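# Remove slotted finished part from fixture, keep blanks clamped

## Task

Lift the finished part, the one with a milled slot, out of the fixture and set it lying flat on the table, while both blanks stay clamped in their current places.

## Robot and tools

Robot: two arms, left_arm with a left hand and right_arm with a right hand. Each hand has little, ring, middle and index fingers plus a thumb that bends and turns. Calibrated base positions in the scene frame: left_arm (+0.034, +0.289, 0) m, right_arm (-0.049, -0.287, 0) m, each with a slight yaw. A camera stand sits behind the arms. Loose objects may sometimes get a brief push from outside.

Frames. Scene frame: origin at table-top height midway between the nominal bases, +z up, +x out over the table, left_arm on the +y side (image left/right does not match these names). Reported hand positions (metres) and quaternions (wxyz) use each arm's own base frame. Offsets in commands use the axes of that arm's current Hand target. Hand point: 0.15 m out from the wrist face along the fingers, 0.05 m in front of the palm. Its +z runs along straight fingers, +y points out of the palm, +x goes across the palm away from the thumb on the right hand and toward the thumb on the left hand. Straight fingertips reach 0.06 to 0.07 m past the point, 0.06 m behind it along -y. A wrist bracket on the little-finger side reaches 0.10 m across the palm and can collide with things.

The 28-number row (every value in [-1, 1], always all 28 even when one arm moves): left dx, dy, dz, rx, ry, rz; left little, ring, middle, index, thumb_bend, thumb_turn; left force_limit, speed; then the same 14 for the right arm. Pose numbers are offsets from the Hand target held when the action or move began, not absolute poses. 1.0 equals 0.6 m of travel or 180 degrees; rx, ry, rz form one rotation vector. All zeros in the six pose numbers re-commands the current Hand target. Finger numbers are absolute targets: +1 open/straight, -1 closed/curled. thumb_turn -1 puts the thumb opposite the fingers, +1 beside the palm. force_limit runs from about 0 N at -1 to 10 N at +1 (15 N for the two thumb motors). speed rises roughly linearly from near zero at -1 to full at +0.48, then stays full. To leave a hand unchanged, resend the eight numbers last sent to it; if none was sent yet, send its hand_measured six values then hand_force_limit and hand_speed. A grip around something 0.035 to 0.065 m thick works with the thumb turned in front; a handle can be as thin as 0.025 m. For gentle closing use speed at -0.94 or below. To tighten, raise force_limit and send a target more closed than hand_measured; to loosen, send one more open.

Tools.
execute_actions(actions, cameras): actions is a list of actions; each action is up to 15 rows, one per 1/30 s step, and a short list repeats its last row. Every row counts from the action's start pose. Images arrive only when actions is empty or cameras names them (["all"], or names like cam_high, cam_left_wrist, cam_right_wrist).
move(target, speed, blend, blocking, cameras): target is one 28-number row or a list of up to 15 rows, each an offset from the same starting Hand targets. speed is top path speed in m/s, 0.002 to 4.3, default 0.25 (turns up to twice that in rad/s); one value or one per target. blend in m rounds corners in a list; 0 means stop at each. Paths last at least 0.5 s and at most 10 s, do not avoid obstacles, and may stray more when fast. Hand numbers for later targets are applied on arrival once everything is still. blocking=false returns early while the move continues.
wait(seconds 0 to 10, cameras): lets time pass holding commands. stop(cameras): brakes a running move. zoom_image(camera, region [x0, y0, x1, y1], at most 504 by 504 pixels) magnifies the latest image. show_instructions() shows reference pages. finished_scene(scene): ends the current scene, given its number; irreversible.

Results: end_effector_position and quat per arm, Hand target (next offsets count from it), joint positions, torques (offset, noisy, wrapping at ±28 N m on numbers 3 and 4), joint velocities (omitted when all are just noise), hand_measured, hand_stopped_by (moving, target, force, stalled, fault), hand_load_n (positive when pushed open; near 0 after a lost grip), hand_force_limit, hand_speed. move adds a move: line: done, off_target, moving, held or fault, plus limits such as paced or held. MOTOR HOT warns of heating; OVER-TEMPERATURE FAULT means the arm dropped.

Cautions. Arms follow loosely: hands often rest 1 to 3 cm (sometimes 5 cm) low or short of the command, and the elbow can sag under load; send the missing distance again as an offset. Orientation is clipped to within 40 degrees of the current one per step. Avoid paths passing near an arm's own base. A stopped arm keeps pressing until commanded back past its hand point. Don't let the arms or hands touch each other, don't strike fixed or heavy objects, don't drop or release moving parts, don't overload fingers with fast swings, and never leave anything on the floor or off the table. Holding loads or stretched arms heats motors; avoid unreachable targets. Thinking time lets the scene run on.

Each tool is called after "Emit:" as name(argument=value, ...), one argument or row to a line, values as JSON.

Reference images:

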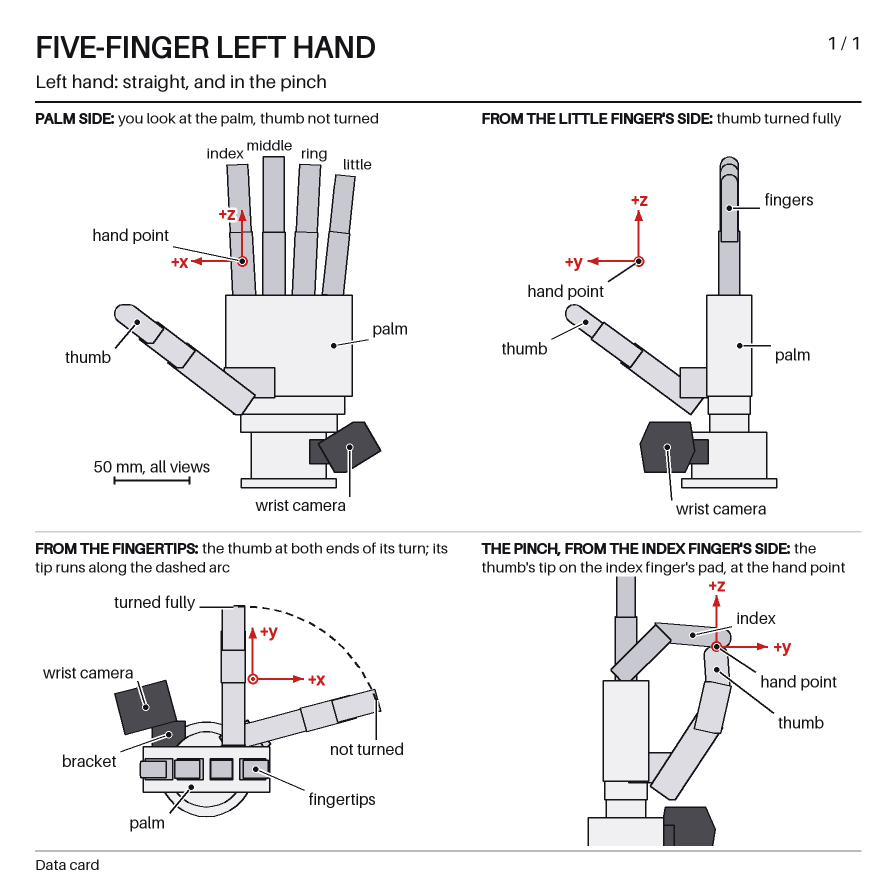

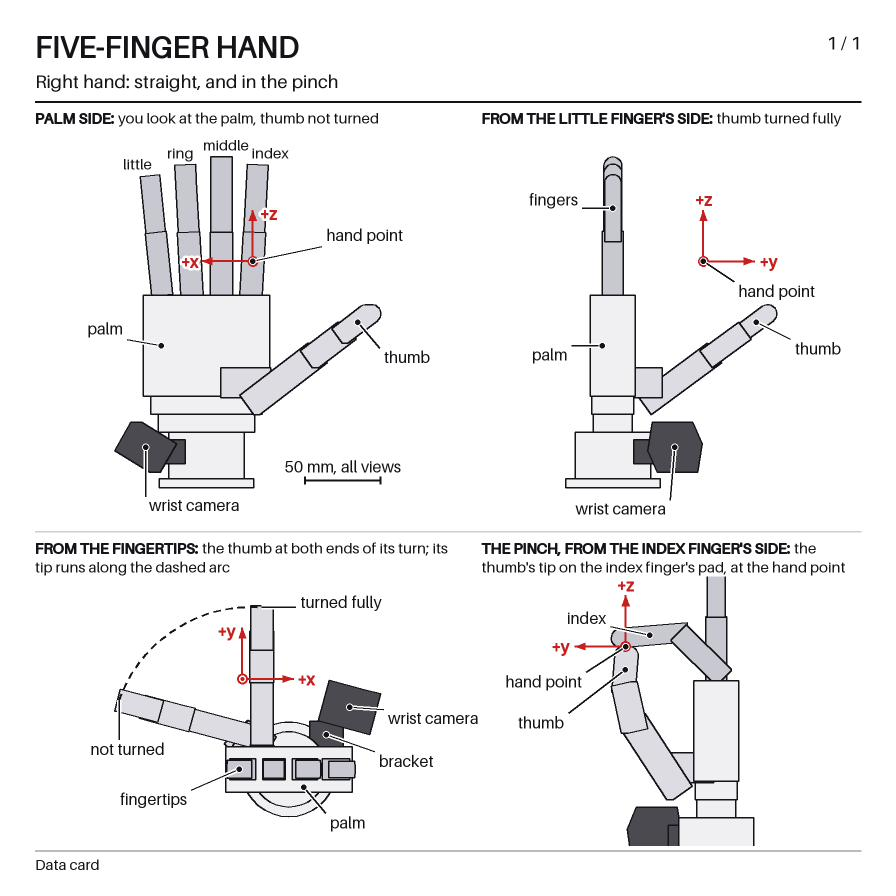

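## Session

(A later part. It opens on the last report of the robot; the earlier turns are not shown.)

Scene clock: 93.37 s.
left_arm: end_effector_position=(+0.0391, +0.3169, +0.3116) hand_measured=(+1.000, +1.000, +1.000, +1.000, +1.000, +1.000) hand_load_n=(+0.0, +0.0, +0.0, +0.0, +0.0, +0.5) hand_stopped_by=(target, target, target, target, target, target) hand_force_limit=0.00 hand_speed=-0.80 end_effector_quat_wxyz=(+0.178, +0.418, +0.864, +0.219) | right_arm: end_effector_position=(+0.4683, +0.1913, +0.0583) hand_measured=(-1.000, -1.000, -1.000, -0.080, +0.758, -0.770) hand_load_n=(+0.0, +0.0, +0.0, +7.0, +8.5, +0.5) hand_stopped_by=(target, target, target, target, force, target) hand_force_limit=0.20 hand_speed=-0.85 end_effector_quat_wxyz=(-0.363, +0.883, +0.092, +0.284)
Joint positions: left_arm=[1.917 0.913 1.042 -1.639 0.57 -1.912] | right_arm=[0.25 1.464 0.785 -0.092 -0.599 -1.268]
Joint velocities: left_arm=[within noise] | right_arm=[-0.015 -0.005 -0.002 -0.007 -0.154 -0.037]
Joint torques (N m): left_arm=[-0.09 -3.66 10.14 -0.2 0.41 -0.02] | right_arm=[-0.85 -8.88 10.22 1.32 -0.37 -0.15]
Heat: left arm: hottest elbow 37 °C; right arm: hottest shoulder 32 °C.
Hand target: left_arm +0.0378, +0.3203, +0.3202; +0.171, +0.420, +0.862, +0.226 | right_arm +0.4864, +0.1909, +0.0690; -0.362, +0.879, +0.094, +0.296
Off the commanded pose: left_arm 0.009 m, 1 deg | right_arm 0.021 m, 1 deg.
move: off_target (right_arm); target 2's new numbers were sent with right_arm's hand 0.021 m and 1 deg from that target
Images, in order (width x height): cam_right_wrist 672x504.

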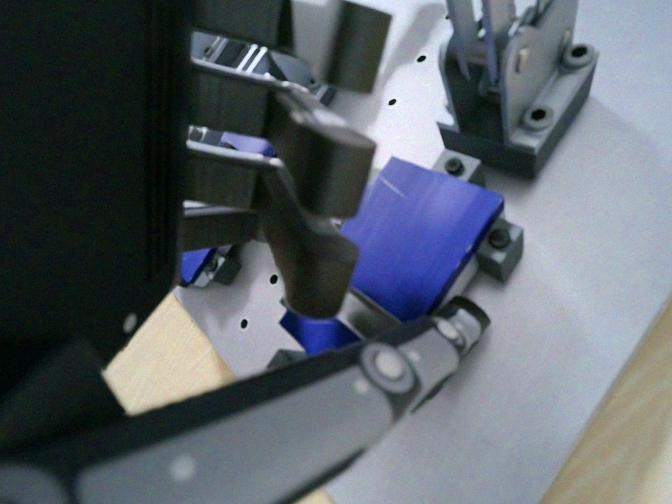

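Emit:
execute_actions(
  actions=[
    [[0,0,0,0,0,0,1,1,1,1,1,1,0,-0.8,0,0,0,0,0,0,-1,-1,-1,-0.7,0.2,-0.77,0.9,-0.8]],
    [[0,0,0,0,0,0,1,1,1,1,1,1,0,-0.8,0,0,0,0,0,0,-1,-1,-1,-0.71,0.19,-0.77,0.9,-0.8]],
    [[0,0,0,0,0,0,1,1,1,1,1,1,0,-0.8,0.0053,-0.0032,-0.003,0,0,0,-1,-1,-1,-0.7,0.2,-0.77,0.9,-0.8]],
    [[0,0,0,0,0,0,1,1,1,1,1,1,0,-0.8,0.0053,-0.0032,-0.003,0,0,0,-1,-1,-1,-0.71,0.19,-0.77,0.9,-0.8]],
  ],
  cameras=["cam_right_wrist"],
)

Emit:
zoom_image(
  camera="cam_right_wrist",
  region=[260, 100, 560, 400],
)

Scene clock: 96.00 s.
left_arm: end_effector_position=(+0.0391, +0.3169, +0.3116) hand_measured=(+1.000, +1.000, +1.000, +1.000, +1.000, +1.000) hand_load_n=(+0.0, +0.0, +0.0, +0.0, +0.0, +0.0) hand_stopped_by=(target, target, target, target, target, target) hand_force_limit=0.00 hand_speed=-0.80 end_effector_quat_wxyz=(+0.178, +0.418, +0.864, +0.219) | right_arm: end_effector_position=(+0.4682, +0.1906, +0.0594) hand_measured=(-1.000, -1.000, -1.000, -0.094, +0.746, -0.770) hand_load_n=(+0.0, +0.0, +0.0, +17.0, +14.0, +1.0) hand_stopped_by=(target, target, target, force, force, target) hand_force_limit=0.90 hand_speed=-0.80 end_effector_quat_wxyz=(-0.362, +0.885, +0.092, +0.279)
Joint positions: left_arm=[1.917 0.913 1.042 -1.639 0.57 -1.912] | right_arm=[0.249 1.464 0.795 -0.115 -0.6 -1.273]
Joint torques (N m): left_arm=[0.09 -4.25 10.24 -0.06 0.41 -0.06] | right_arm=[-0.91 -9.93 10.59 1.18 -0.39 -0.12]
Heat: left arm: hottest elbow 37 °C; right arm: hottest shoulder 32 °C.
Hand target: left_arm +0.0378, +0.3203, +0.3202; +0.171, +0.420, +0.862, +0.226 | right_arm +0.4885, +0.1909, +0.0772; -0.362, +0.879, +0.094, +0.296
Off the commanded pose: left_arm 0.009 m, 1 deg | right_arm 0.027 m, 2 deg.
Images, in order (width x height): cam_right_wrist 672x504.

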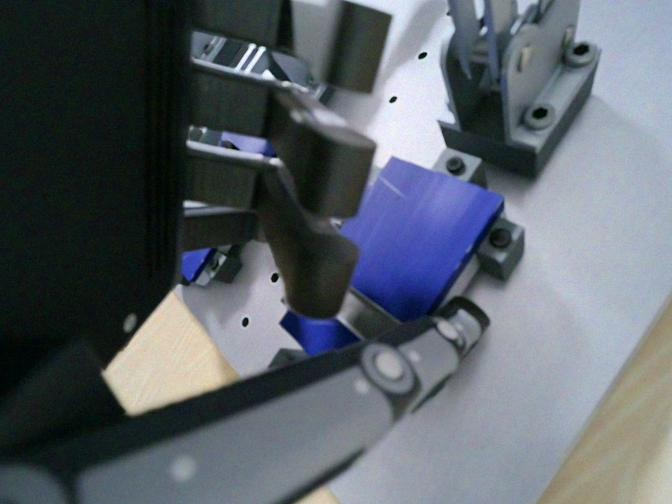

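Scaled by 1.680 from the camera's 672x504 image, which has a finer 960x720 frame.

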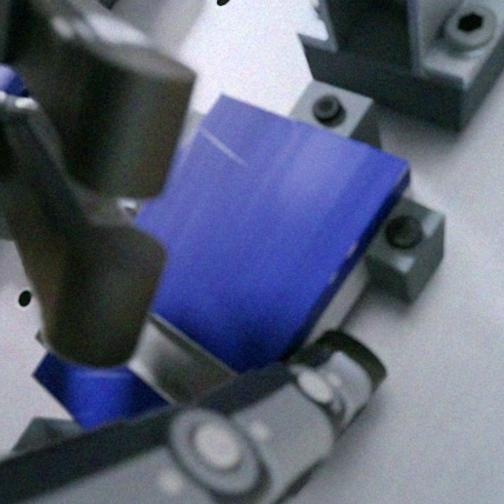

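Emit:
execute_actions(
  actions=[
    [[0,0,0,0,0,0,1,1,1,1,1,1,0,-0.8,0.0053,-0.0032,-0.003,0,0,0,-1,-1,-1,-0.71,0.19,-0.77,0.9,-0.8]],
    [[0,0,0,0,0,0,1,1,1,1,1,1,0,-0.8,0.0053,-0.0032,-0.003,0,0,0,-1,-1,-1,-0.71,0.19,-0.77,0.9,-0.8]],
    [[0,0,0,0,0,0,1,1,1,1,1,1,0,-0.8,0.0053,-0.0032,-0.003,0,0,0,-1,-1,-1,-0.71,0.19,-0.77,0.9,-0.8]],
  ],
  cameras=["cam_right_wrist"],
)

Emit:
zoom_image(
  camera="cam_right_wrist",
  region=[260, 100, 560, 400],
)

Scene clock: 98.07 s.
left_arm: end_effector_position=(+0.0391, +0.3169, +0.3116) hand_measured=(+1.000, +1.000, +1.000, +1.000, +1.000, +1.000) hand_load_n=(+0.0, +0.0, +0.0, +0.0, -0.5, +0.0) hand_stopped_by=(target, target, target, target, target, target) hand_force_limit=0.00 hand_speed=-0.80 end_effector_quat_wxyz=(+0.178, +0.418, +0.864, +0.219) | right_arm: end_effector_position=(+0.4686, +0.1903, +0.0624) hand_measured=(-1.000, -1.000, -1.000, -0.094, +0.746, -0.770) hand_load_n=(+0.0, +0.0, +0.0, +16.5, +14.0, +1.0) hand_stopped_by=(target, target, target, force, force, target) hand_force_limit=0.90 hand_speed=-0.80 end_effector_quat_wxyz=(-0.360, +0.888, +0.089, +0.270)
Joint positions: left_arm=[1.917 0.913 1.042 -1.639 0.57 -1.912] | right_arm=[0.249 1.464 0.815 -0.155 -0.6 -1.274]
Joint torques (N m): left_arm=[0.91 -4.01 10.06 -0.29 0.39 -0.02] | right_arm=[-1.03 -11.16 10.92 1.22 -0.44 -0.12]
Heat: left arm: hottest elbow 37 °C; right arm: hottest shoulder 32 °C.
Hand target: left_arm +0.0378, +0.3203, +0.3202; +0.171, +0.420, +0.862, +0.226 | right_arm +0.4916, +0.1908, +0.0892; -0.362, +0.879, +0.094, +0.296
Off the commanded pose: left_arm 0.009 m, 1 deg | right_arm 0.035 m, 3 deg.
Images, in order (width x height): cam_right_wrist 672x504.

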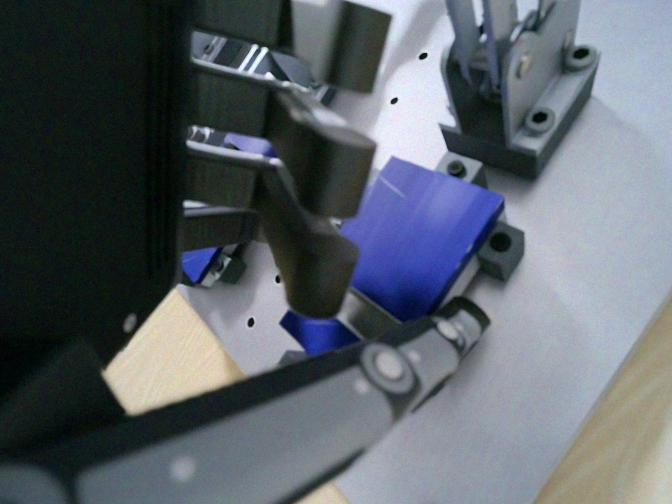

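Scaled by 1.680 from the camera's 672x504 image, which has a finer 960x720 frame.

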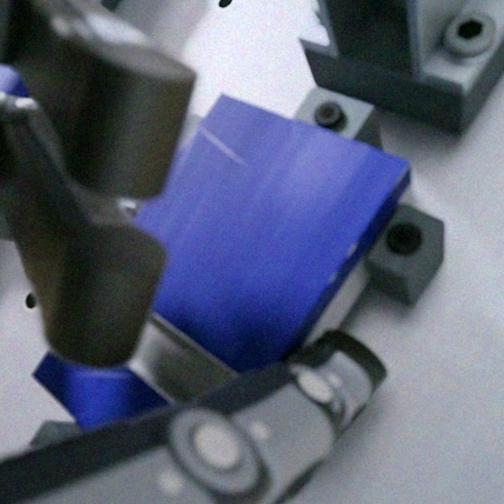

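Emit:
execute_actions(
  actions=[
    [[0,0,0,0,0,0,1,1,1,1,1,1,0,-0.8,0.0065,-0.0041,-0.0038,0.0006,0.003,-0.0018,-1,-1,-1,-0.71,0.19,-0.77,0.9,-0.8]],
    [[0,0,0,0,0,0,1,1,1,1,1,1,0,-0.8,0.0065,-0.0041,-0.0038,0.0006,0.003,-0.0018,-1,-1,-1,-0.71,0.19,-0.77,0.9,-0.8]],
    [[0,0,0,0,0,0,1,1,1,1,1,1,0,-0.8,0.0065,-0.0041,-0.0038,0.0006,0.003,-0.0018,-1,-1,-1,-0.71,0.19,-0.77,0.9,-0.8]],
  ],
  cameras=["cam_right_wrist"],
)

Emit:
zoom_image(
  camera="cam_right_wrist",
  region=[260, 100, 560, 400],
)

Scene clock: 100.30 s.
left_arm: end_effector_position=(+0.0391, +0.3169, +0.3116) hand_measured=(+1.000, +1.000, +1.000, +1.000, +1.000, +1.000) hand_load_n=(+0.0, +0.5, +0.0, +0.0, +0.0, +0.0) hand_stopped_by=(target, target, target, target, target, target) hand_force_limit=0.00 hand_speed=-0.80 end_effector_quat_wxyz=(+0.178, +0.418, +0.864, +0.219) | right_arm: end_effector_position=(+0.4692, +0.1904, +0.0697) hand_measured=(-1.000, -1.000, -1.000, -0.094, +0.746, -0.770) hand_load_n=(+0.5, +0.0, +0.0, +16.5, +14.5, +1.5) hand_stopped_by=(target, target, target, force, force, target) hand_force_limit=0.90 hand_speed=-0.80 end_effector_quat_wxyz=(-0.361, +0.886, +0.091, +0.277)
Joint positions: left_arm=[1.917 0.913 1.042 -1.639 0.57 -1.912] | right_arm=[0.249 1.448 0.815 -0.157 -0.6 -1.274]
Joint torques (N m): left_arm=[-0.73 -3.66 9.96 0.05 0.28 -0.12] | right_arm=[-1.08 -11.93 11.15 1.55 -0.36 -0.11]
Heat: left arm: hottest elbow 37 °C; right arm: hottest shoulder 32 °C.
Hand target: left_arm +0.0378, +0.3203, +0.3202; +0.171, +0.420, +0.862, +0.226 | right_arm +0.4949, +0.1909, +0.1042; -0.363, +0.873, +0.098, +0.311
Off the commanded pose: left_arm 0.009 m, 1 deg | right_arm 0.043 m, 4 deg.
Images, in order (width x height): cam_right_wrist 672x504.

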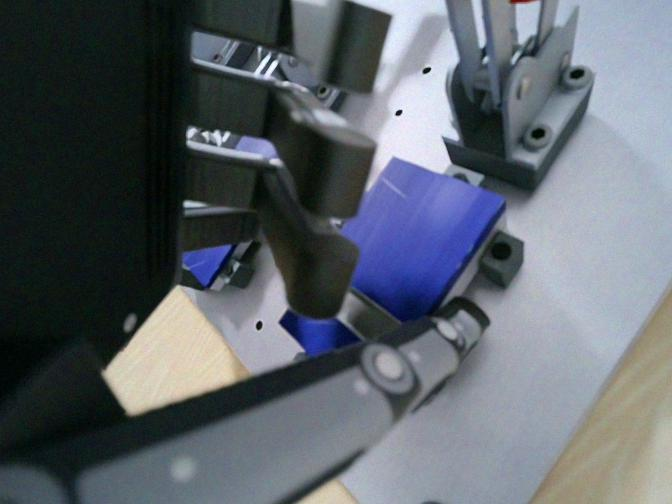

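Scaled by 1.680 from the camera's 672x504 image, which has a finer 960x720 frame.

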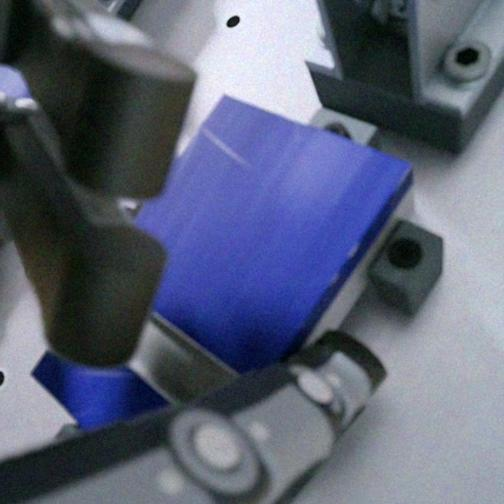

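Emit:
execute_actions(
  actions=[
    [[0,0,0,0,0,0,1,1,1,1,1,1,0,-0.8,0.0059,-0.0058,-0.0056,0,0,0,-1,-1,-1,-0.71,0.19,-0.77,0.9,-0.8]],
    [[0,0,0,0,0,0,1,1,1,1,1,1,0,-0.8,0.0059,-0.0058,-0.0056,0,0,0,-1,-1,-1,-0.71,0.19,-0.77,0.9,-0.8]],
  ],
  cameras=["cam_right_wrist"],
)

Emit:
zoom_image(
  camera="cam_right_wrist",
  region=[260, 0, 600, 340],
)

Scene clock: 105.87 s.
left_arm: end_effector_position=(+0.0391, +0.3169, +0.3116) hand_measured=(+1.000, +1.000, +1.000, +1.000, +1.000, +1.000) hand_load_n=(+0.0, +0.0, +0.0, +0.0, -0.5, +0.0) hand_stopped_by=(target, target, target, target, target, target) hand_force_limit=0.00 hand_speed=-0.80 end_effector_quat_wxyz=(+0.178, +0.418, +0.864, +0.219) | right_arm: end_effector_position=(+0.4695, +0.1899, +0.0820) hand_measured=(-1.000, -1.000, -1.000, -0.094, +0.746, -0.770) hand_load_n=(+0.5, +0.0, +0.0, +16.5, +14.0, +1.5) hand_stopped_by=(target, target, target, force, force, target) hand_force_limit=0.90 hand_speed=-0.80 end_effector_quat_wxyz=(-0.361, +0.885, +0.091, +0.278)
Joint positions: left_arm=[1.917 0.913 1.042 -1.639 0.57 -1.912] | right_arm=[0.247 1.425 0.829 -0.19 -0.6 -1.274]
Joint torques (N m): left_arm=[-0.5 -3.9 9.98 0.03 0.38 -0.1] | right_arm=[-1.03 -11.52 11.54 1.43 -0.36 -0.1]
Heat: left arm: hottest elbow 38 °C; right arm: hottest shoulder 32 °C.
Hand target: left_arm +0.0378, +0.3203, +0.3202; +0.171, +0.420, +0.862, +0.226 | right_arm +0.4946, +0.1908, +0.1162; -0.363, +0.873, +0.098, +0.311
Off the commanded pose: left_arm 0.009 m, 1 deg | right_arm 0.042 m, 4 deg.
Images, in order (width x height): cam_right_wrist 672x504.

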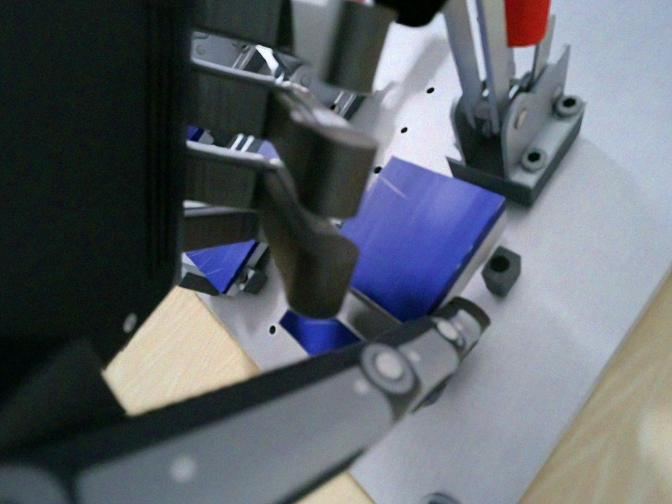

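Scaled by 1.482 from the camera's 672x504 image, which has a finer 960x720 frame.

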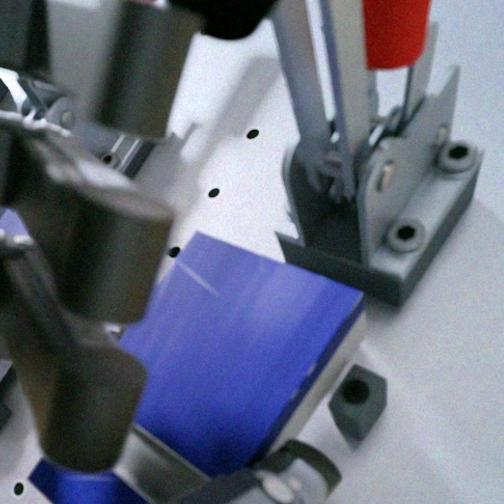

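Emit:
execute_actions(
  actions=[
    [[0,0,0,0,0,0,1,1,1,1,1,1,0,-0.8,0.0032,-0.007,-0.0071,0,0,0,-1,-1,-1,-0.71,0.19,-0.77,0.9,-0.8]],
    [[0,0,0,0,0,0,1,1,1,1,1,1,0,-0.8,-0.0048,-0.0085,-0.014,0,0,0,-1,-1,-1,-0.71,0.19,-0.77,0.9,-0.8]],
  ],
  cameras=["cam_right_wrist"],
)

Scene clock: 107.33 s.
left_arm: end_effector_position=(+0.0391, +0.3169, +0.3116) hand_measured=(+1.000, +1.000, +1.000, +1.000, +1.000, +1.000) hand_load_n=(+0.0, +0.0, +0.0, +0.0, +0.0, +0.0) hand_stopped_by=(target, target, target, target, target, target) hand_force_limit=0.00 hand_speed=-0.80 end_effector_quat_wxyz=(+0.178, +0.418, +0.864, +0.219) | right_arm: end_effector_position=(+0.4653, +0.1885, +0.0995) hand_measured=(-1.000, -1.000, -1.000, -0.094, +0.746, -0.770) hand_load_n=(+0.0, +0.0, +0.0, +14.5, +13.5, +1.5) hand_stopped_by=(target, target, target, force, force, target) hand_force_limit=0.90 hand_speed=-0.80 end_effector_quat_wxyz=(-0.361, +0.883, +0.093, +0.285)
Joint positions: left_arm=[1.917 0.913 1.042 -1.639 0.57 -1.912] | right_arm=[0.247 1.38 0.832 -0.224 -0.598 -1.274]
Joint torques (N m): left_arm=[-0.32 -3.55 10.19 -0.14 0.4 -0.03] | right_arm=[-0.91 -10.87 10.95 1.44 -0.38 -0.09]
Heat: left arm: hottest elbow 38 °C; right arm: hottest shoulder 32 °C.
Hand target: left_arm +0.0378, +0.3203, +0.3202; +0.171, +0.420, +0.862, +0.226 | right_arm +0.4841, +0.1887, +0.1277; -0.363, +0.873, +0.098, +0.311
Off the commanded pose: left_arm 0.009 m, 1 deg | right_arm 0.034 m, 3 deg.
Images, in order (width x height): cam_right_wrist 672x504.

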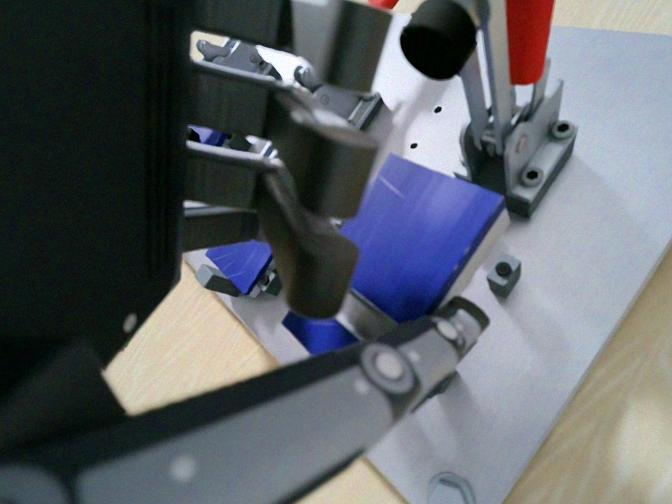

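Emit:
move(
  target=[
    [0,0,0,0,0,0,1,1,1,1,1,1,0,-0.8,0.0035,-0.034,-0.083,0,0,0,-1,-1,-1,-0.71,0.19,-0.77,0.9,-0.8],
    [0,0,0,0,0,0,1,1,1,1,1,1,0,-0.8,-0.0838,0.1462,-0.3717,0,0,0,-1,-1,-1,-0.71,0.19,-0.77,0.9,-0.8],
  ],
  speed=[0.06,0.12],
  blend=[0.01,0],
  cameras=["cam_right_wrist","cam_high"],
)

Scene clock: 111.90 s.
left_arm: end_effector_position=(+0.0391, +0.3169, +0.3116) hand_measured=(+1.000, +1.000, +1.000, +1.000, +1.000, +1.000) hand_load_n=(+0.0, +0.0, +0.0, +0.0, +0.0, +0.0) hand_stopped_by=(target, target, target, target, target, target) hand_force_limit=0.00 hand_speed=-0.80 end_effector_quat_wxyz=(+0.178, +0.418, +0.864, +0.219) | right_arm: end_effector_position=(+0.3561, -0.0168, +0.1456) hand_measured=(-1.000, -1.000, -1.000, -0.094, +0.746, -0.770) hand_load_n=(+0.0, +0.0, +0.0, +14.5, +13.5, +1.5) hand_stopped_by=(target, target, target, force, force, target) hand_force_limit=0.90 hand_speed=-0.80 end_effector_quat_wxyz=(-0.373, +0.878, +0.086, +0.290)
Joint positions: left_arm=[1.917 0.913 1.042 -1.639 0.57 -1.912] | right_arm=[-0.39 1.111 0.788 -0.996 -0.961 -2.024]
Joint torques (N m): left_arm=[0.26 -4.6 10.17 0.03 0.39 -0.06] | right_arm=[-0.91 -4.95 11.99 0.46 -0.95 -0.21]
Heat: left arm: hottest elbow 38 °C; right arm: hottest shoulder 32 °C.
Hand target: left_arm +0.0378, +0.3203, +0.3202; +0.171, +0.420, +0.862, +0.226 | right_arm +0.3741, -0.0263, +0.1676; -0.363, +0.873, +0.098, +0.311
Off the commanded pose: left_arm 0.009 m, 1 deg | right_arm 0.030 m, 3 deg.
move: off_target (right_arm)
Images, in order (width x height): cam_high 672x504, cam_right_wrist 672x504.

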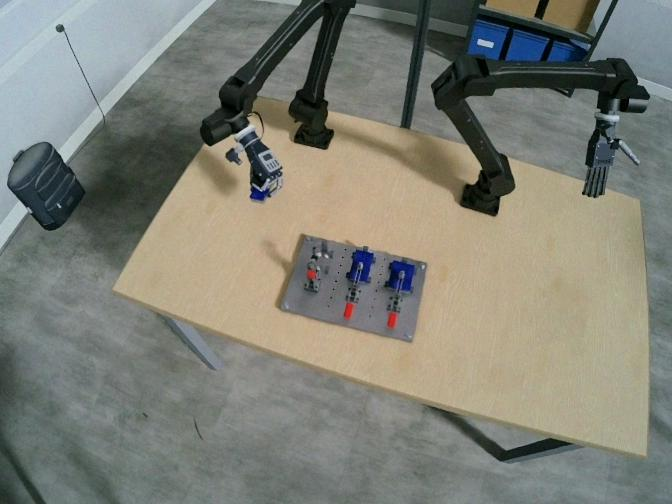

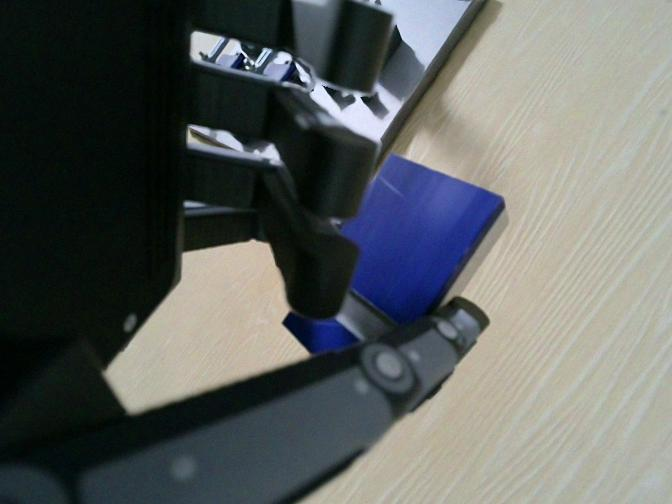

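Emit:
move(
  target=[0,0,0,0,0,0,1,1,1,1,1,1,0,-0.8,-0.1204,0.1123,0.1065,-0.0018,-0.0156,0.0102,-1,-1,-1,-0.71,0.19,-0.77,0.9,-0.8],
  speed=0.09,
  cameras=["cam_right_wrist"],
)

Scene clock: 114.30 s.
left_arm: end_effector_position=(+0.0391, +0.3169, +0.3116) hand_measured=(+1.000, +1.000, +1.000, +1.000, +1.000, +1.000) hand_load_n=(+0.0, +0.0, +0.0, +0.0, +0.0, +0.0) hand_stopped_by=(target, target, target, target, target, target) hand_force_limit=0.00 hand_speed=-0.80 end_effector_quat_wxyz=(+0.178, +0.418, +0.864, +0.219) | right_arm: end_effector_position=(+0.3685, -0.0264, +0.0486) hand_measured=(-1.000, -1.000, -1.000, -0.094, +0.746, -0.770) hand_load_n=(+0.0, +0.0, +0.0, +14.5, +13.5, +1.5) hand_stopped_by=(target, target, target, force, force, target) hand_force_limit=0.90 hand_speed=-0.80 end_effector_quat_wxyz=(-0.366, +0.884, +0.082, +0.277)
Joint positions: left_arm=[1.917 0.913 1.042 -1.639 0.57 -1.912] | right_arm=[-0.39 1.31 0.671 -0.703 -0.936 -2.029]
Joint torques (N m): left_arm=[1.08 -3.6 9.85 -0.32 0.3 -0.06] | right_arm=[0.21 -6.59 7.1 1.18 -0.73 -0.18]
Heat: left arm: hottest elbow 38 °C; right arm: hottest shoulder 32 °C.
Hand target: left_arm +0.0378, +0.3203, +0.3202; +0.171, +0.420, +0.862, +0.226 | right_arm +0.3741, -0.0262, +0.0500; -0.363, +0.883, +0.092, +0.284
Off the commanded pose: left_arm 0.009 m, 1 deg | right_arm 0.006 m, 1 deg.
move: done
Images, in order (width x height): cam_right_wrist 672x504.

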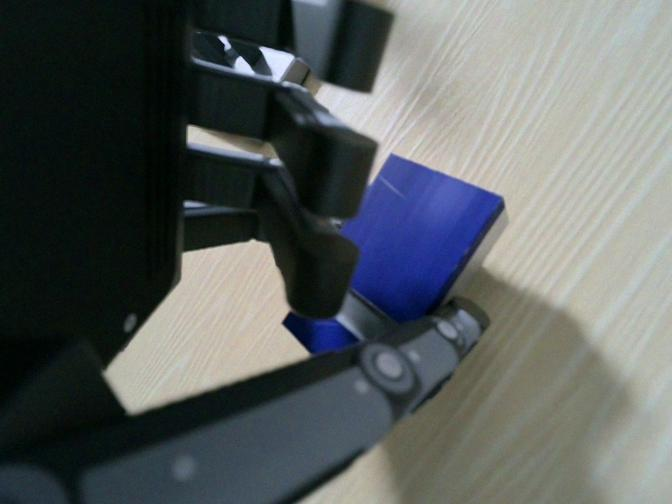

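Emit:
move(
  target=[0,0,0,0,0,0,1,1,1,1,1,1,0,-0.8,-0.0142,0.0147,0.0144,0,0,0,-1,-1,-1,-0.71,0.19,-0.77,0.9,-0.8],
  speed=0.04,
  cameras=["cam_right_wrist"],
)

Scene clock: 115.70 s.
left_arm: end_effector_position=(+0.0391, +0.3169, +0.3116) hand_measured=(+1.000, +1.000, +1.000, +1.000, +1.000, +1.000) hand_load_n=(+0.0, +0.0, +0.0, +0.0, +0.0, +0.0) hand_stopped_by=(target, target, target, target, target, target) hand_force_limit=0.00 hand_speed=-0.80 end_effector_quat_wxyz=(+0.178, +0.418, +0.864, +0.219) | right_arm: end_effector_position=(+0.3692, -0.0267, +0.0347) hand_measured=(-1.000, -1.000, -1.000, -0.094, +0.746, -0.770) hand_load_n=(+0.0, +0.0, +0.0, +14.5, +13.5, +1.5) hand_stopped_by=(target, target, target, force, force, target) hand_force_limit=0.90 hand_speed=-0.80 end_effector_quat_wxyz=(-0.366, +0.884, +0.082, +0.279)
Joint positions: left_arm=[1.917 0.913 1.042 -1.639 0.57 -1.912] | right_arm=[-0.39 1.341 0.652 -0.65 -0.936 -2.029]
Joint torques (N m): left_arm=[-0.91 -4.54 10.13 -0.17 0.42 -0.1] | right_arm=[0.21 -6.59 6.76 1.24 -0.73 -0.17]
Heat: left arm: hottest elbow 38 °C; right arm: hottest shoulder 32 °C.
Hand target: left_arm +0.0378, +0.3203, +0.3202; +0.171, +0.420, +0.862, +0.226 | right_arm +0.3740, -0.0262, +0.0349; -0.363, +0.883, +0.092, +0.284
Off the commanded pose: left_arm 0.009 m, 1 deg | right_arm 0.005 m, 1 deg.
move: done
Images, in order (width x height): cam_right_wrist 672x504.

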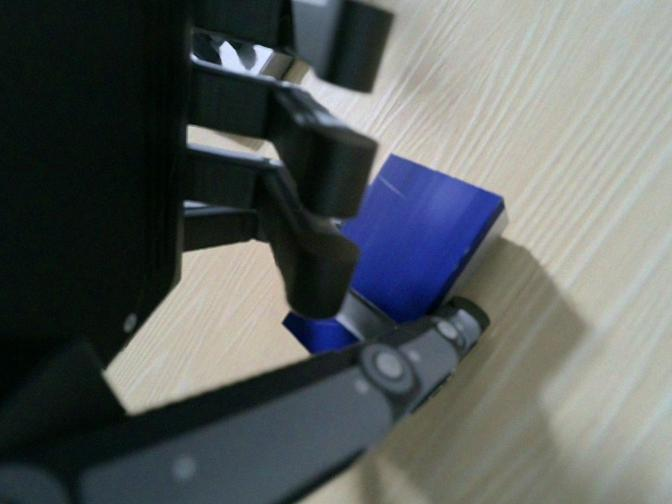

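Emit:
move(
  target=[0,0,0,0,0,0,1,1,1,1,1,1,0,-0.8,-0.0057,0.0059,0.0058,0,0,0,-1,-1,-1,-0.71,0.19,-0.77,0.9,-0.8],
  speed=0.03,
  cameras=["cam_right_wrist"],
)

Emit:
zoom_image(
  camera="cam_right_wrist",
  region=[260, 120, 600, 400],
)

Scene clock: 116.63 s.
left_arm: end_effector_position=(+0.0391, +0.3169, +0.3116) hand_measured=(+1.000, +1.000, +1.000, +1.000, +1.000, +1.000) hand_load_n=(+0.5, +0.0, +0.0, +0.0, +0.0, +0.0) hand_stopped_by=(target, target, target, target, target, target) hand_force_limit=0.00 hand_speed=-0.80 end_effector_quat_wxyz=(+0.178, +0.418, +0.864, +0.219) | right_arm: end_effector_position=(+0.3707, -0.0270, +0.0329) hand_measured=(-1.000, -1.000, -1.000, -0.094, +0.746, -0.770) hand_load_n=(+0.0, +0.0, +0.0, +13.5, +14.0, +1.0) hand_stopped_by=(target, target, target, force, force, target) hand_force_limit=0.90 hand_speed=-0.80 end_effector_quat_wxyz=(-0.365, +0.883, +0.084, +0.282)
Joint positions: left_arm=[1.917 0.913 1.042 -1.639 0.57 -1.912] | right_arm=[-0.39 1.346 0.649 -0.635 -0.937 -2.029]
Joint torques (N m): left_arm=[-0.03 -3.78 9.83 0.13 0.35 -0.11] | right_arm=[0.15 -5.89 6.43 1.51 -0.66 -0.17]
Heat: left arm: hottest elbow 38 °C; right arm: hottest shoulder 32 °C.
Hand target: left_arm +0.0378, +0.3203, +0.3202; +0.171, +0.420, +0.862, +0.226 | right_arm +0.3740, -0.0262, +0.0289; -0.363, +0.883, +0.092, +0.284
Off the commanded pose: left_arm 0.009 m, 1 deg | right_arm 0.005 m, 1 deg.
move: done
Images, in order (width x height): cam_right_wrist 672x504.

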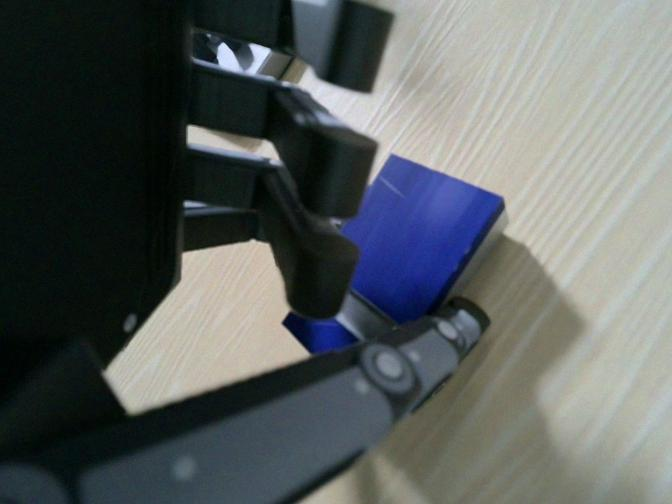

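Scaled by 1.482 from the camera's 672x504 image, which has a finer 960x720 frame.

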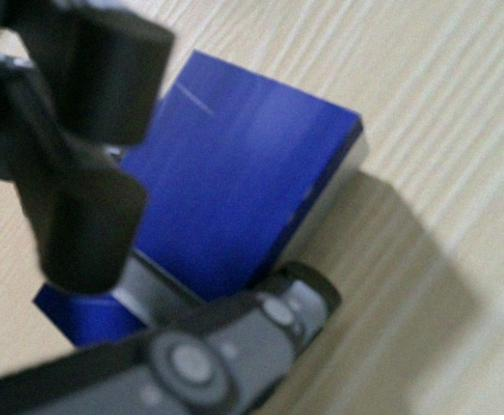

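Emit:
move(
  target=[0,0,0,0,0,0,1,1,1,1,1,1,0,-0.8,0.0038,-0.0039,-0.0038,0,0,0,-1,-1,-1,-0.71,0.19,-0.77,0.9,-0.8],
  speed=0.04,
  cameras=["cam_high"],
)

Scene clock: 118.10 s.
left_arm: end_effector_position=(+0.0391, +0.3169, +0.3116) hand_measured=(+1.000, +1.000, +1.000, +1.000, +1.000, +1.000) hand_load_n=(+0.0, +0.0, +0.0, +0.0, +0.0, +0.0) hand_stopped_by=(target, target, target, target, target, target) hand_force_limit=0.00 hand_speed=-0.80 end_effector_quat_wxyz=(+0.178, +0.418, +0.864, +0.219) | right_arm: end_effector_position=(+0.3707, -0.0270, +0.0329) hand_measured=(-1.000, -1.000, -1.000, -0.094, +0.746, -0.770) hand_load_n=(+0.0, +0.5, +0.0, +13.5, +14.0, +1.5) hand_stopped_by=(target, target, target, force, force, target) hand_force_limit=0.90 hand_speed=-0.80 end_effector_quat_wxyz=(-0.365, +0.883, +0.084, +0.282)
Joint positions: left_arm=[1.917 0.913 1.042 -1.639 0.57 -1.912] | right_arm=[-0.39 1.346 0.649 -0.635 -0.937 -2.029]
Joint torques (N m): left_arm=[-0.03 -3.19 10.02 0.17 0.41 -0.1] | right_arm=[0.21 -6.65 6.78 0.94 -0.66 -0.17]
Heat: left arm: hottest elbow 38 °C; right arm: hottest shoulder 32 °C.
Hand target: left_arm +0.0378, +0.3203, +0.3202; +0.171, +0.420, +0.862, +0.226 | right_arm +0.3741, -0.0262, +0.0329; -0.363, +0.883, +0.092, +0.284
Off the commanded pose: left_arm 0.009 m, 1 deg | right_arm 0.003 m, 1 deg.
move: done
Images, in order (width x height): cam_high 672x504.

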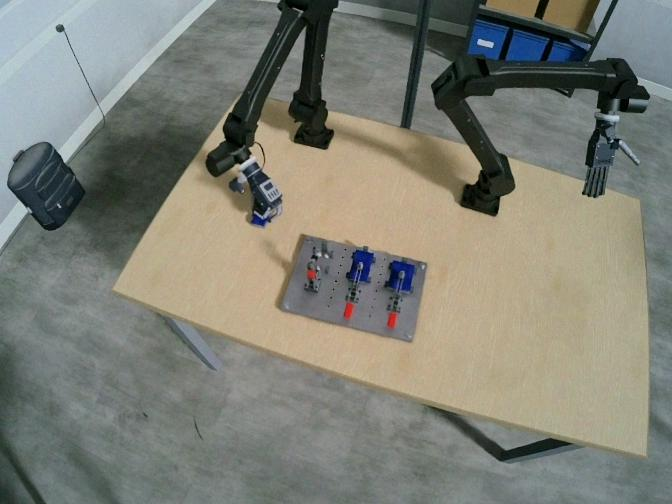

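Emit:
zoom_image(
  camera="cam_high",
  region=[200, 140, 320, 230],
)

Scaled by 4.200 from the camera's 672x504 image, which has a finer 960x720 frame.

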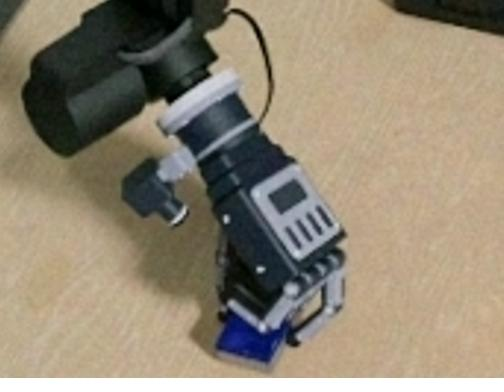

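Emit:
move(
  target=[0,0,0,0,0,0,1,1,1,1,1,1,0,-0.8,-0.0069,0.0071,0.007,0,0,0,-1,-1,-1,-0.71,0.19,-0.77,0.9,-0.8],
  speed=0.03,
  cameras=["cam_right_wrist"],
)

Scene clock: 121.30 s.
left_arm: end_effector_position=(+0.0391, +0.3169, +0.3116) hand_measured=(+1.000, +1.000, +1.000, +1.000, +1.000, +1.000) hand_load_n=(+0.0, +0.0, +0.0, +0.0, +0.0, +0.0) hand_stopped_by=(target, target, target, target, target, target) hand_force_limit=0.00 hand_speed=-0.80 end_effector_quat_wxyz=(+0.178, +0.418, +0.864, +0.219) | right_arm: end_effector_position=(+0.3706, -0.0265, +0.0323) hand_measured=(-1.000, -1.000, -1.000, -0.094, +0.748, -0.770) hand_load_n=(+0.0, +0.0, +0.0, +12.0, +14.5, +1.0) hand_stopped_by=(target, target, target, force, force, target) hand_force_limit=0.90 hand_speed=-0.80 end_effector_quat_wxyz=(-0.366, +0.883, +0.085, +0.283)
Joint positions: left_arm=[1.917 0.913 1.042 -1.639 0.57 -1.912] | right_arm=[-0.39 1.346 0.646 -0.629 -0.94 -2.029]
Joint torques (N m): left_arm=[-0.26 -4.25 10.03 0.13 0.35 0] | right_arm=[0.26 -5.3 6.3 1.73 -0.55 -0.18]
Heat: left arm: hottest elbow 38 °C; right arm: hottest shoulder 32 °C.
Hand target: left_arm +0.0378, +0.3203, +0.3202; +0.171, +0.420, +0.862, +0.226 | right_arm +0.3740, -0.0261, +0.0255; -0.363, +0.883, +0.092, +0.284
Off the commanded pose: left_arm 0.009 m, 1 deg | right_arm 0.008 m, 1 deg.
move: done
Images, in order (width x height): cam_right_wrist 672x504.

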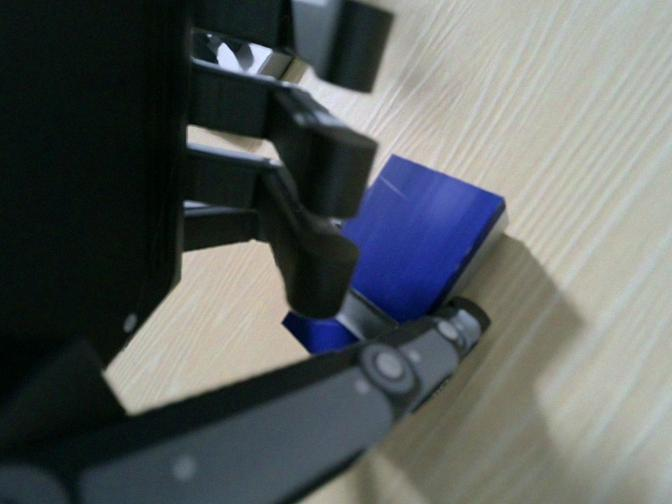

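Emit:
move(
  target=[0,0,0,0,0,0,1,1,1,1,1,1,0,-0.8,0.0068,-0.0071,-0.0069,0,0,0,-1,-1,-1,-0.71,0.19,-0.77,0.9,-0.8],
  speed=0.04,
)

Emit:
move(
  target=[0,0,0,0,0,0,1,1,1,1,1,1,0,-0.8,0,0,0,0,0,0,-1,-1,-1,-0.71,1,-0.77,0.9,-0.6],
  speed=0.04,
  cameras=["cam_right_wrist"],
)

Scene clock: 122.27 s.
left_arm: end_effector_position=(+0.0391, +0.3169, +0.3116) hand_measured=(+1.000, +1.000, +1.000, +1.000, +1.000, +1.000) hand_load_n=(+0.0, +0.0, +0.0, +0.0, +0.0, +0.0) hand_stopped_by=(target, target, target, target, target, target) hand_force_limit=0.00 hand_speed=-0.80 end_effector_quat_wxyz=(+0.178, +0.418, +0.864, +0.219) | right_arm: end_effector_position=(+0.3705, -0.0265, +0.0323) hand_measured=(-1.000, -1.000, -1.000, -0.094, +0.748, -0.770) hand_load_n=(+0.0, +0.0, +0.0, +12.0, +14.5, +0.5) hand_stopped_by=(target, target, target, force, force, target) hand_force_limit=0.90 hand_speed=-0.80 end_effector_quat_wxyz=(-0.366, +0.883, +0.084, +0.283)
Joint positions: left_arm=[1.917 0.913 1.042 -1.639 0.57 -1.912] | right_arm=[-0.39 1.346 0.646 -0.63 -0.94 -2.029]
Joint torques (N m): left_arm=[-0.44 -4.66 9.95 0.03 0.35 -0.07] | right_arm=[0.26 -6.65 6.98 0.75 -0.55 -0.17]
Heat: left arm: hottest elbow 38 °C; right arm: hottest shoulder 32 °C.
Hand target: left_arm +0.0378, +0.3203, +0.3202; +0.171, +0.420, +0.862, +0.226 | right_arm +0.3740, -0.0262, +0.0328; -0.363, +0.883, +0.092, +0.284
Off the commanded pose: left_arm 0.009 m, 1 deg | right_arm 0.003 m, 1 deg.
move: done

Scene clock: 123.00 s.
left_arm: end_effector_position=(+0.0391, +0.3169, +0.3116) hand_measured=(+1.000, +1.000, +1.000, +1.000, +1.000, +1.000) hand_load_n=(+0.0, +0.0, +0.0, +0.0, +0.0, +0.0) hand_stopped_by=(target, target, target, target, target, target) hand_force_limit=0.00 hand_speed=-0.80 end_effector_quat_wxyz=(+0.178, +0.418, +0.864, +0.219) | right_arm: end_effector_position=(+0.3706, -0.0263, +0.0324) hand_measured=(-1.000, -1.000, -1.000, -0.094, +1.000, -0.770) hand_load_n=(+0.0, +0.0, +0.0, -0.5, +0.0, +0.0) hand_stopped_by=(target, target, target, force, target, target) hand_force_limit=0.90 hand_speed=-0.60 end_effector_quat_wxyz=(-0.366, +0.882, +0.085, +0.283)
Joint positions: left_arm=[1.917 0.913 1.042 -1.639 0.57 -1.912] | right_arm=[-0.39 1.346 0.646 -0.63 -0.941 -2.029]
Joint torques (N m): left_arm=[-0.97 -4.37 9.99 0.03 0.32 -0.01] | right_arm=[0.26 -6.65 6.98 0.75 -0.52 -0.17]
Heat: left arm: hottest elbow 38 °C; right arm: hottest shoulder 32 °C.
Hand target: left_arm +0.0378, +0.3203, +0.3202; +0.171, +0.420, +0.862, +0.226 | right_arm +0.3740, -0.0261, +0.0328; -0.363, +0.883, +0.092, +0.284
Off the commanded pose: left_arm 0.009 m, 1 deg | right_arm 0.003 m, 1 deg.
move: done
Images, in order (width x height): cam_right_wrist 672x504.

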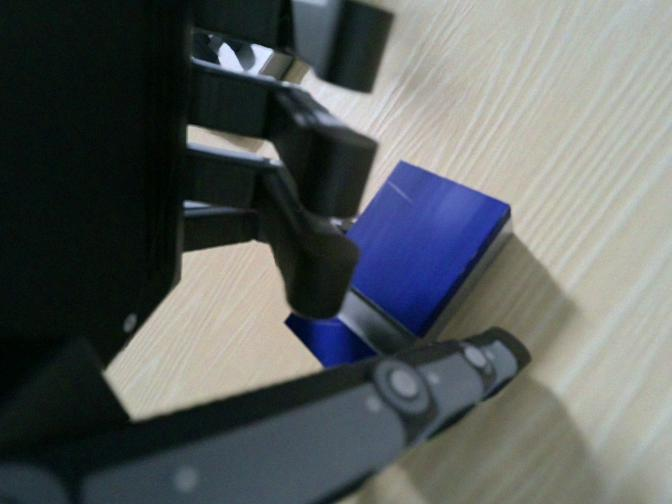

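Emit:
move(
  target=[0,0,0,0,0,0,1,1,1,1,1,1,0,-0.8,-0.0007,-0.0132,0.0127,0,0,0,-1,-1,-1,-0.71,1,-0.77,0.9,-0.6],
  speed=0.04,
  cameras=["cam_right_wrist"],
)

Scene clock: 124.40 s.
left_arm: end_effector_position=(+0.0391, +0.3169, +0.3116) hand_measured=(+1.000, +1.000, +1.000, +1.000, +1.000, +1.000) hand_load_n=(+0.0, +0.0, +0.0, +0.0, +0.0, +0.0) hand_stopped_by=(target, target, target, target, target, target) hand_force_limit=0.00 hand_speed=-0.80 end_effector_quat_wxyz=(+0.178, +0.418, +0.864, +0.219) | right_arm: end_effector_position=(+0.3747, -0.0196, +0.0326) hand_measured=(-1.000, -1.000, -1.000, -0.094, +1.000, -0.770) hand_load_n=(+0.0, +0.0, +0.0, -1.5, +0.0, +0.5) hand_stopped_by=(target, target, target, force, target, target) hand_force_limit=0.90 hand_speed=-0.60 end_effector_quat_wxyz=(-0.364, +0.883, +0.089, +0.284)
Joint positions: left_arm=[1.917 0.913 1.042 -1.639 0.57 -1.912] | right_arm=[-0.364 1.342 0.641 -0.595 -0.932 -1.998]
Joint torques (N m): left_arm=[-0.56 -3.43 9.91 -0.05 0.3 -0.04] | right_arm=[0.67 -7.65 6.05 1.13 -0.54 0.04]
Heat: left arm: hottest elbow 38 °C; right arm: hottest shoulder 32 °C.
Hand target: left_arm +0.0378, +0.3203, +0.3202; +0.171, +0.420, +0.862, +0.226 | right_arm +0.3741, -0.0151, +0.0328; -0.363, +0.883, +0.092, +0.284
Off the commanded pose: left_arm 0.009 m, 1 deg | right_arm 0.005 m, 0 deg.
move: done
Images, in order (width x height): cam_right_wrist 672x504.

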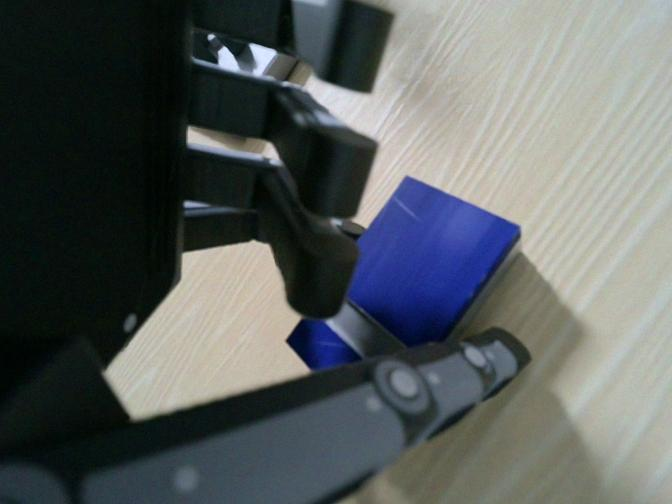

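Emit:
move(
  target=[0,0,0,0,0,0,1,1,1,1,1,1,0,-0.8,0.1136,-0.1178,-0.1152,0,0,0,-1,-1,-1,-0.71,1,-0.77,0.9,-0.6],
  speed=0.08,
  cameras=["cam_high", "cam_right_wrist"],
)

Scene clock: 126.77 s.
left_arm: end_effector_position=(+0.0391, +0.3169, +0.3116) hand_measured=(+1.000, +1.000, +1.000, +1.000, +1.000, +1.000) hand_load_n=(+0.0, +0.0, +0.0, +0.0, -0.5, +0.0) hand_stopped_by=(target, target, target, target, target, target) hand_force_limit=0.00 hand_speed=-0.80 end_effector_quat_wxyz=(+0.178, +0.418, +0.864, +0.219) | right_arm: end_effector_position=(+0.3605, -0.0129, +0.1328) hand_measured=(-1.000, -1.000, -1.000, -0.094, +1.000, -0.770) hand_load_n=(+0.0, +0.0, +0.0, +0.0, +0.0, +0.0) hand_stopped_by=(target, target, target, force, target, target) hand_force_limit=0.90 hand_speed=-0.60 end_effector_quat_wxyz=(-0.371, +0.885, +0.080, +0.270)
Joint positions: left_arm=[1.917 0.913 1.042 -1.639 0.57 -1.912] | right_arm=[-0.361 1.149 0.793 -0.971 -0.931 -1.99]
Joint torques (N m): left_arm=[0.09 -3.78 10.1 0.18 0.37 -0.1] | right_arm=[0.44 -6.53 11.15 0.36 -0.58 -0.03]
Heat: left arm: hottest elbow 38 °C; right arm: hottest shoulder 32 °C.
Hand target: left_arm +0.0378, +0.3203, +0.3202; +0.171, +0.420, +0.862, +0.226 | right_arm +0.3740, -0.0153, +0.1529; -0.363, +0.883, +0.092, +0.284
Off the commanded pose: left_arm 0.009 m, 1 deg | right_arm 0.024 m, 2 deg.
move: off_target (right_arm)
Images, in order (width x height): cam_high 672x504, cam_right_wrist 672x504.

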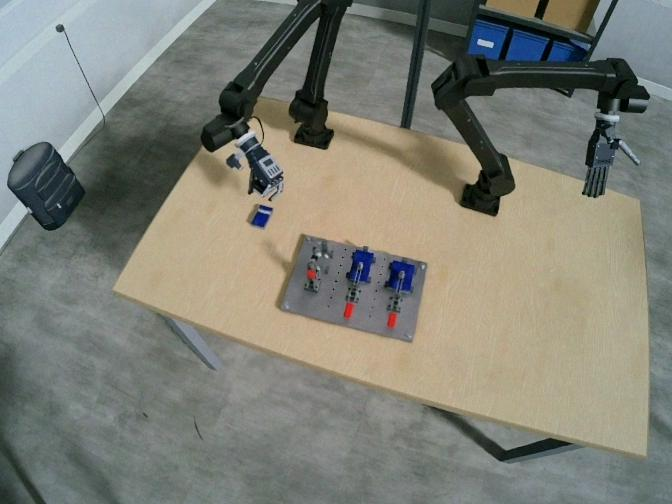

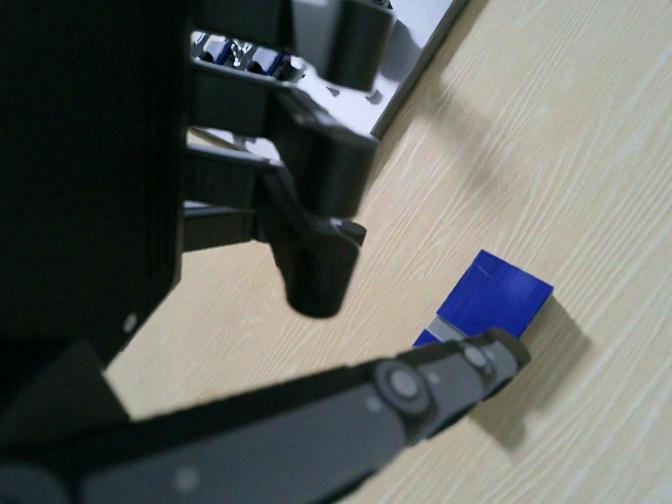

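Emit:
zoom_image(
  camera="cam_high",
  region=[230, 170, 440, 350],
)

Scaled by 2.400 from the camera's 672x504 image, which has a finer 960x720 frame.

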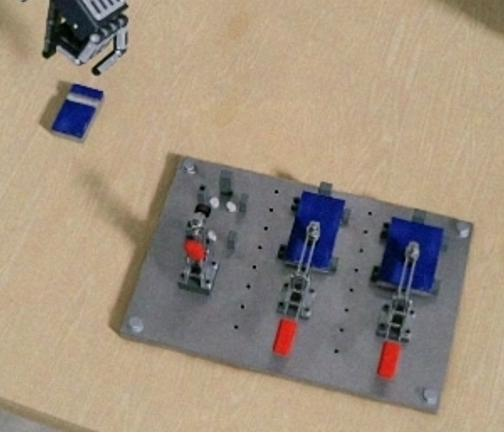

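Part lies flat on the table; the two blanks are still clamped.

Emit:
finished_scene(
  scene=2,
)

The scene is finished: the task was done.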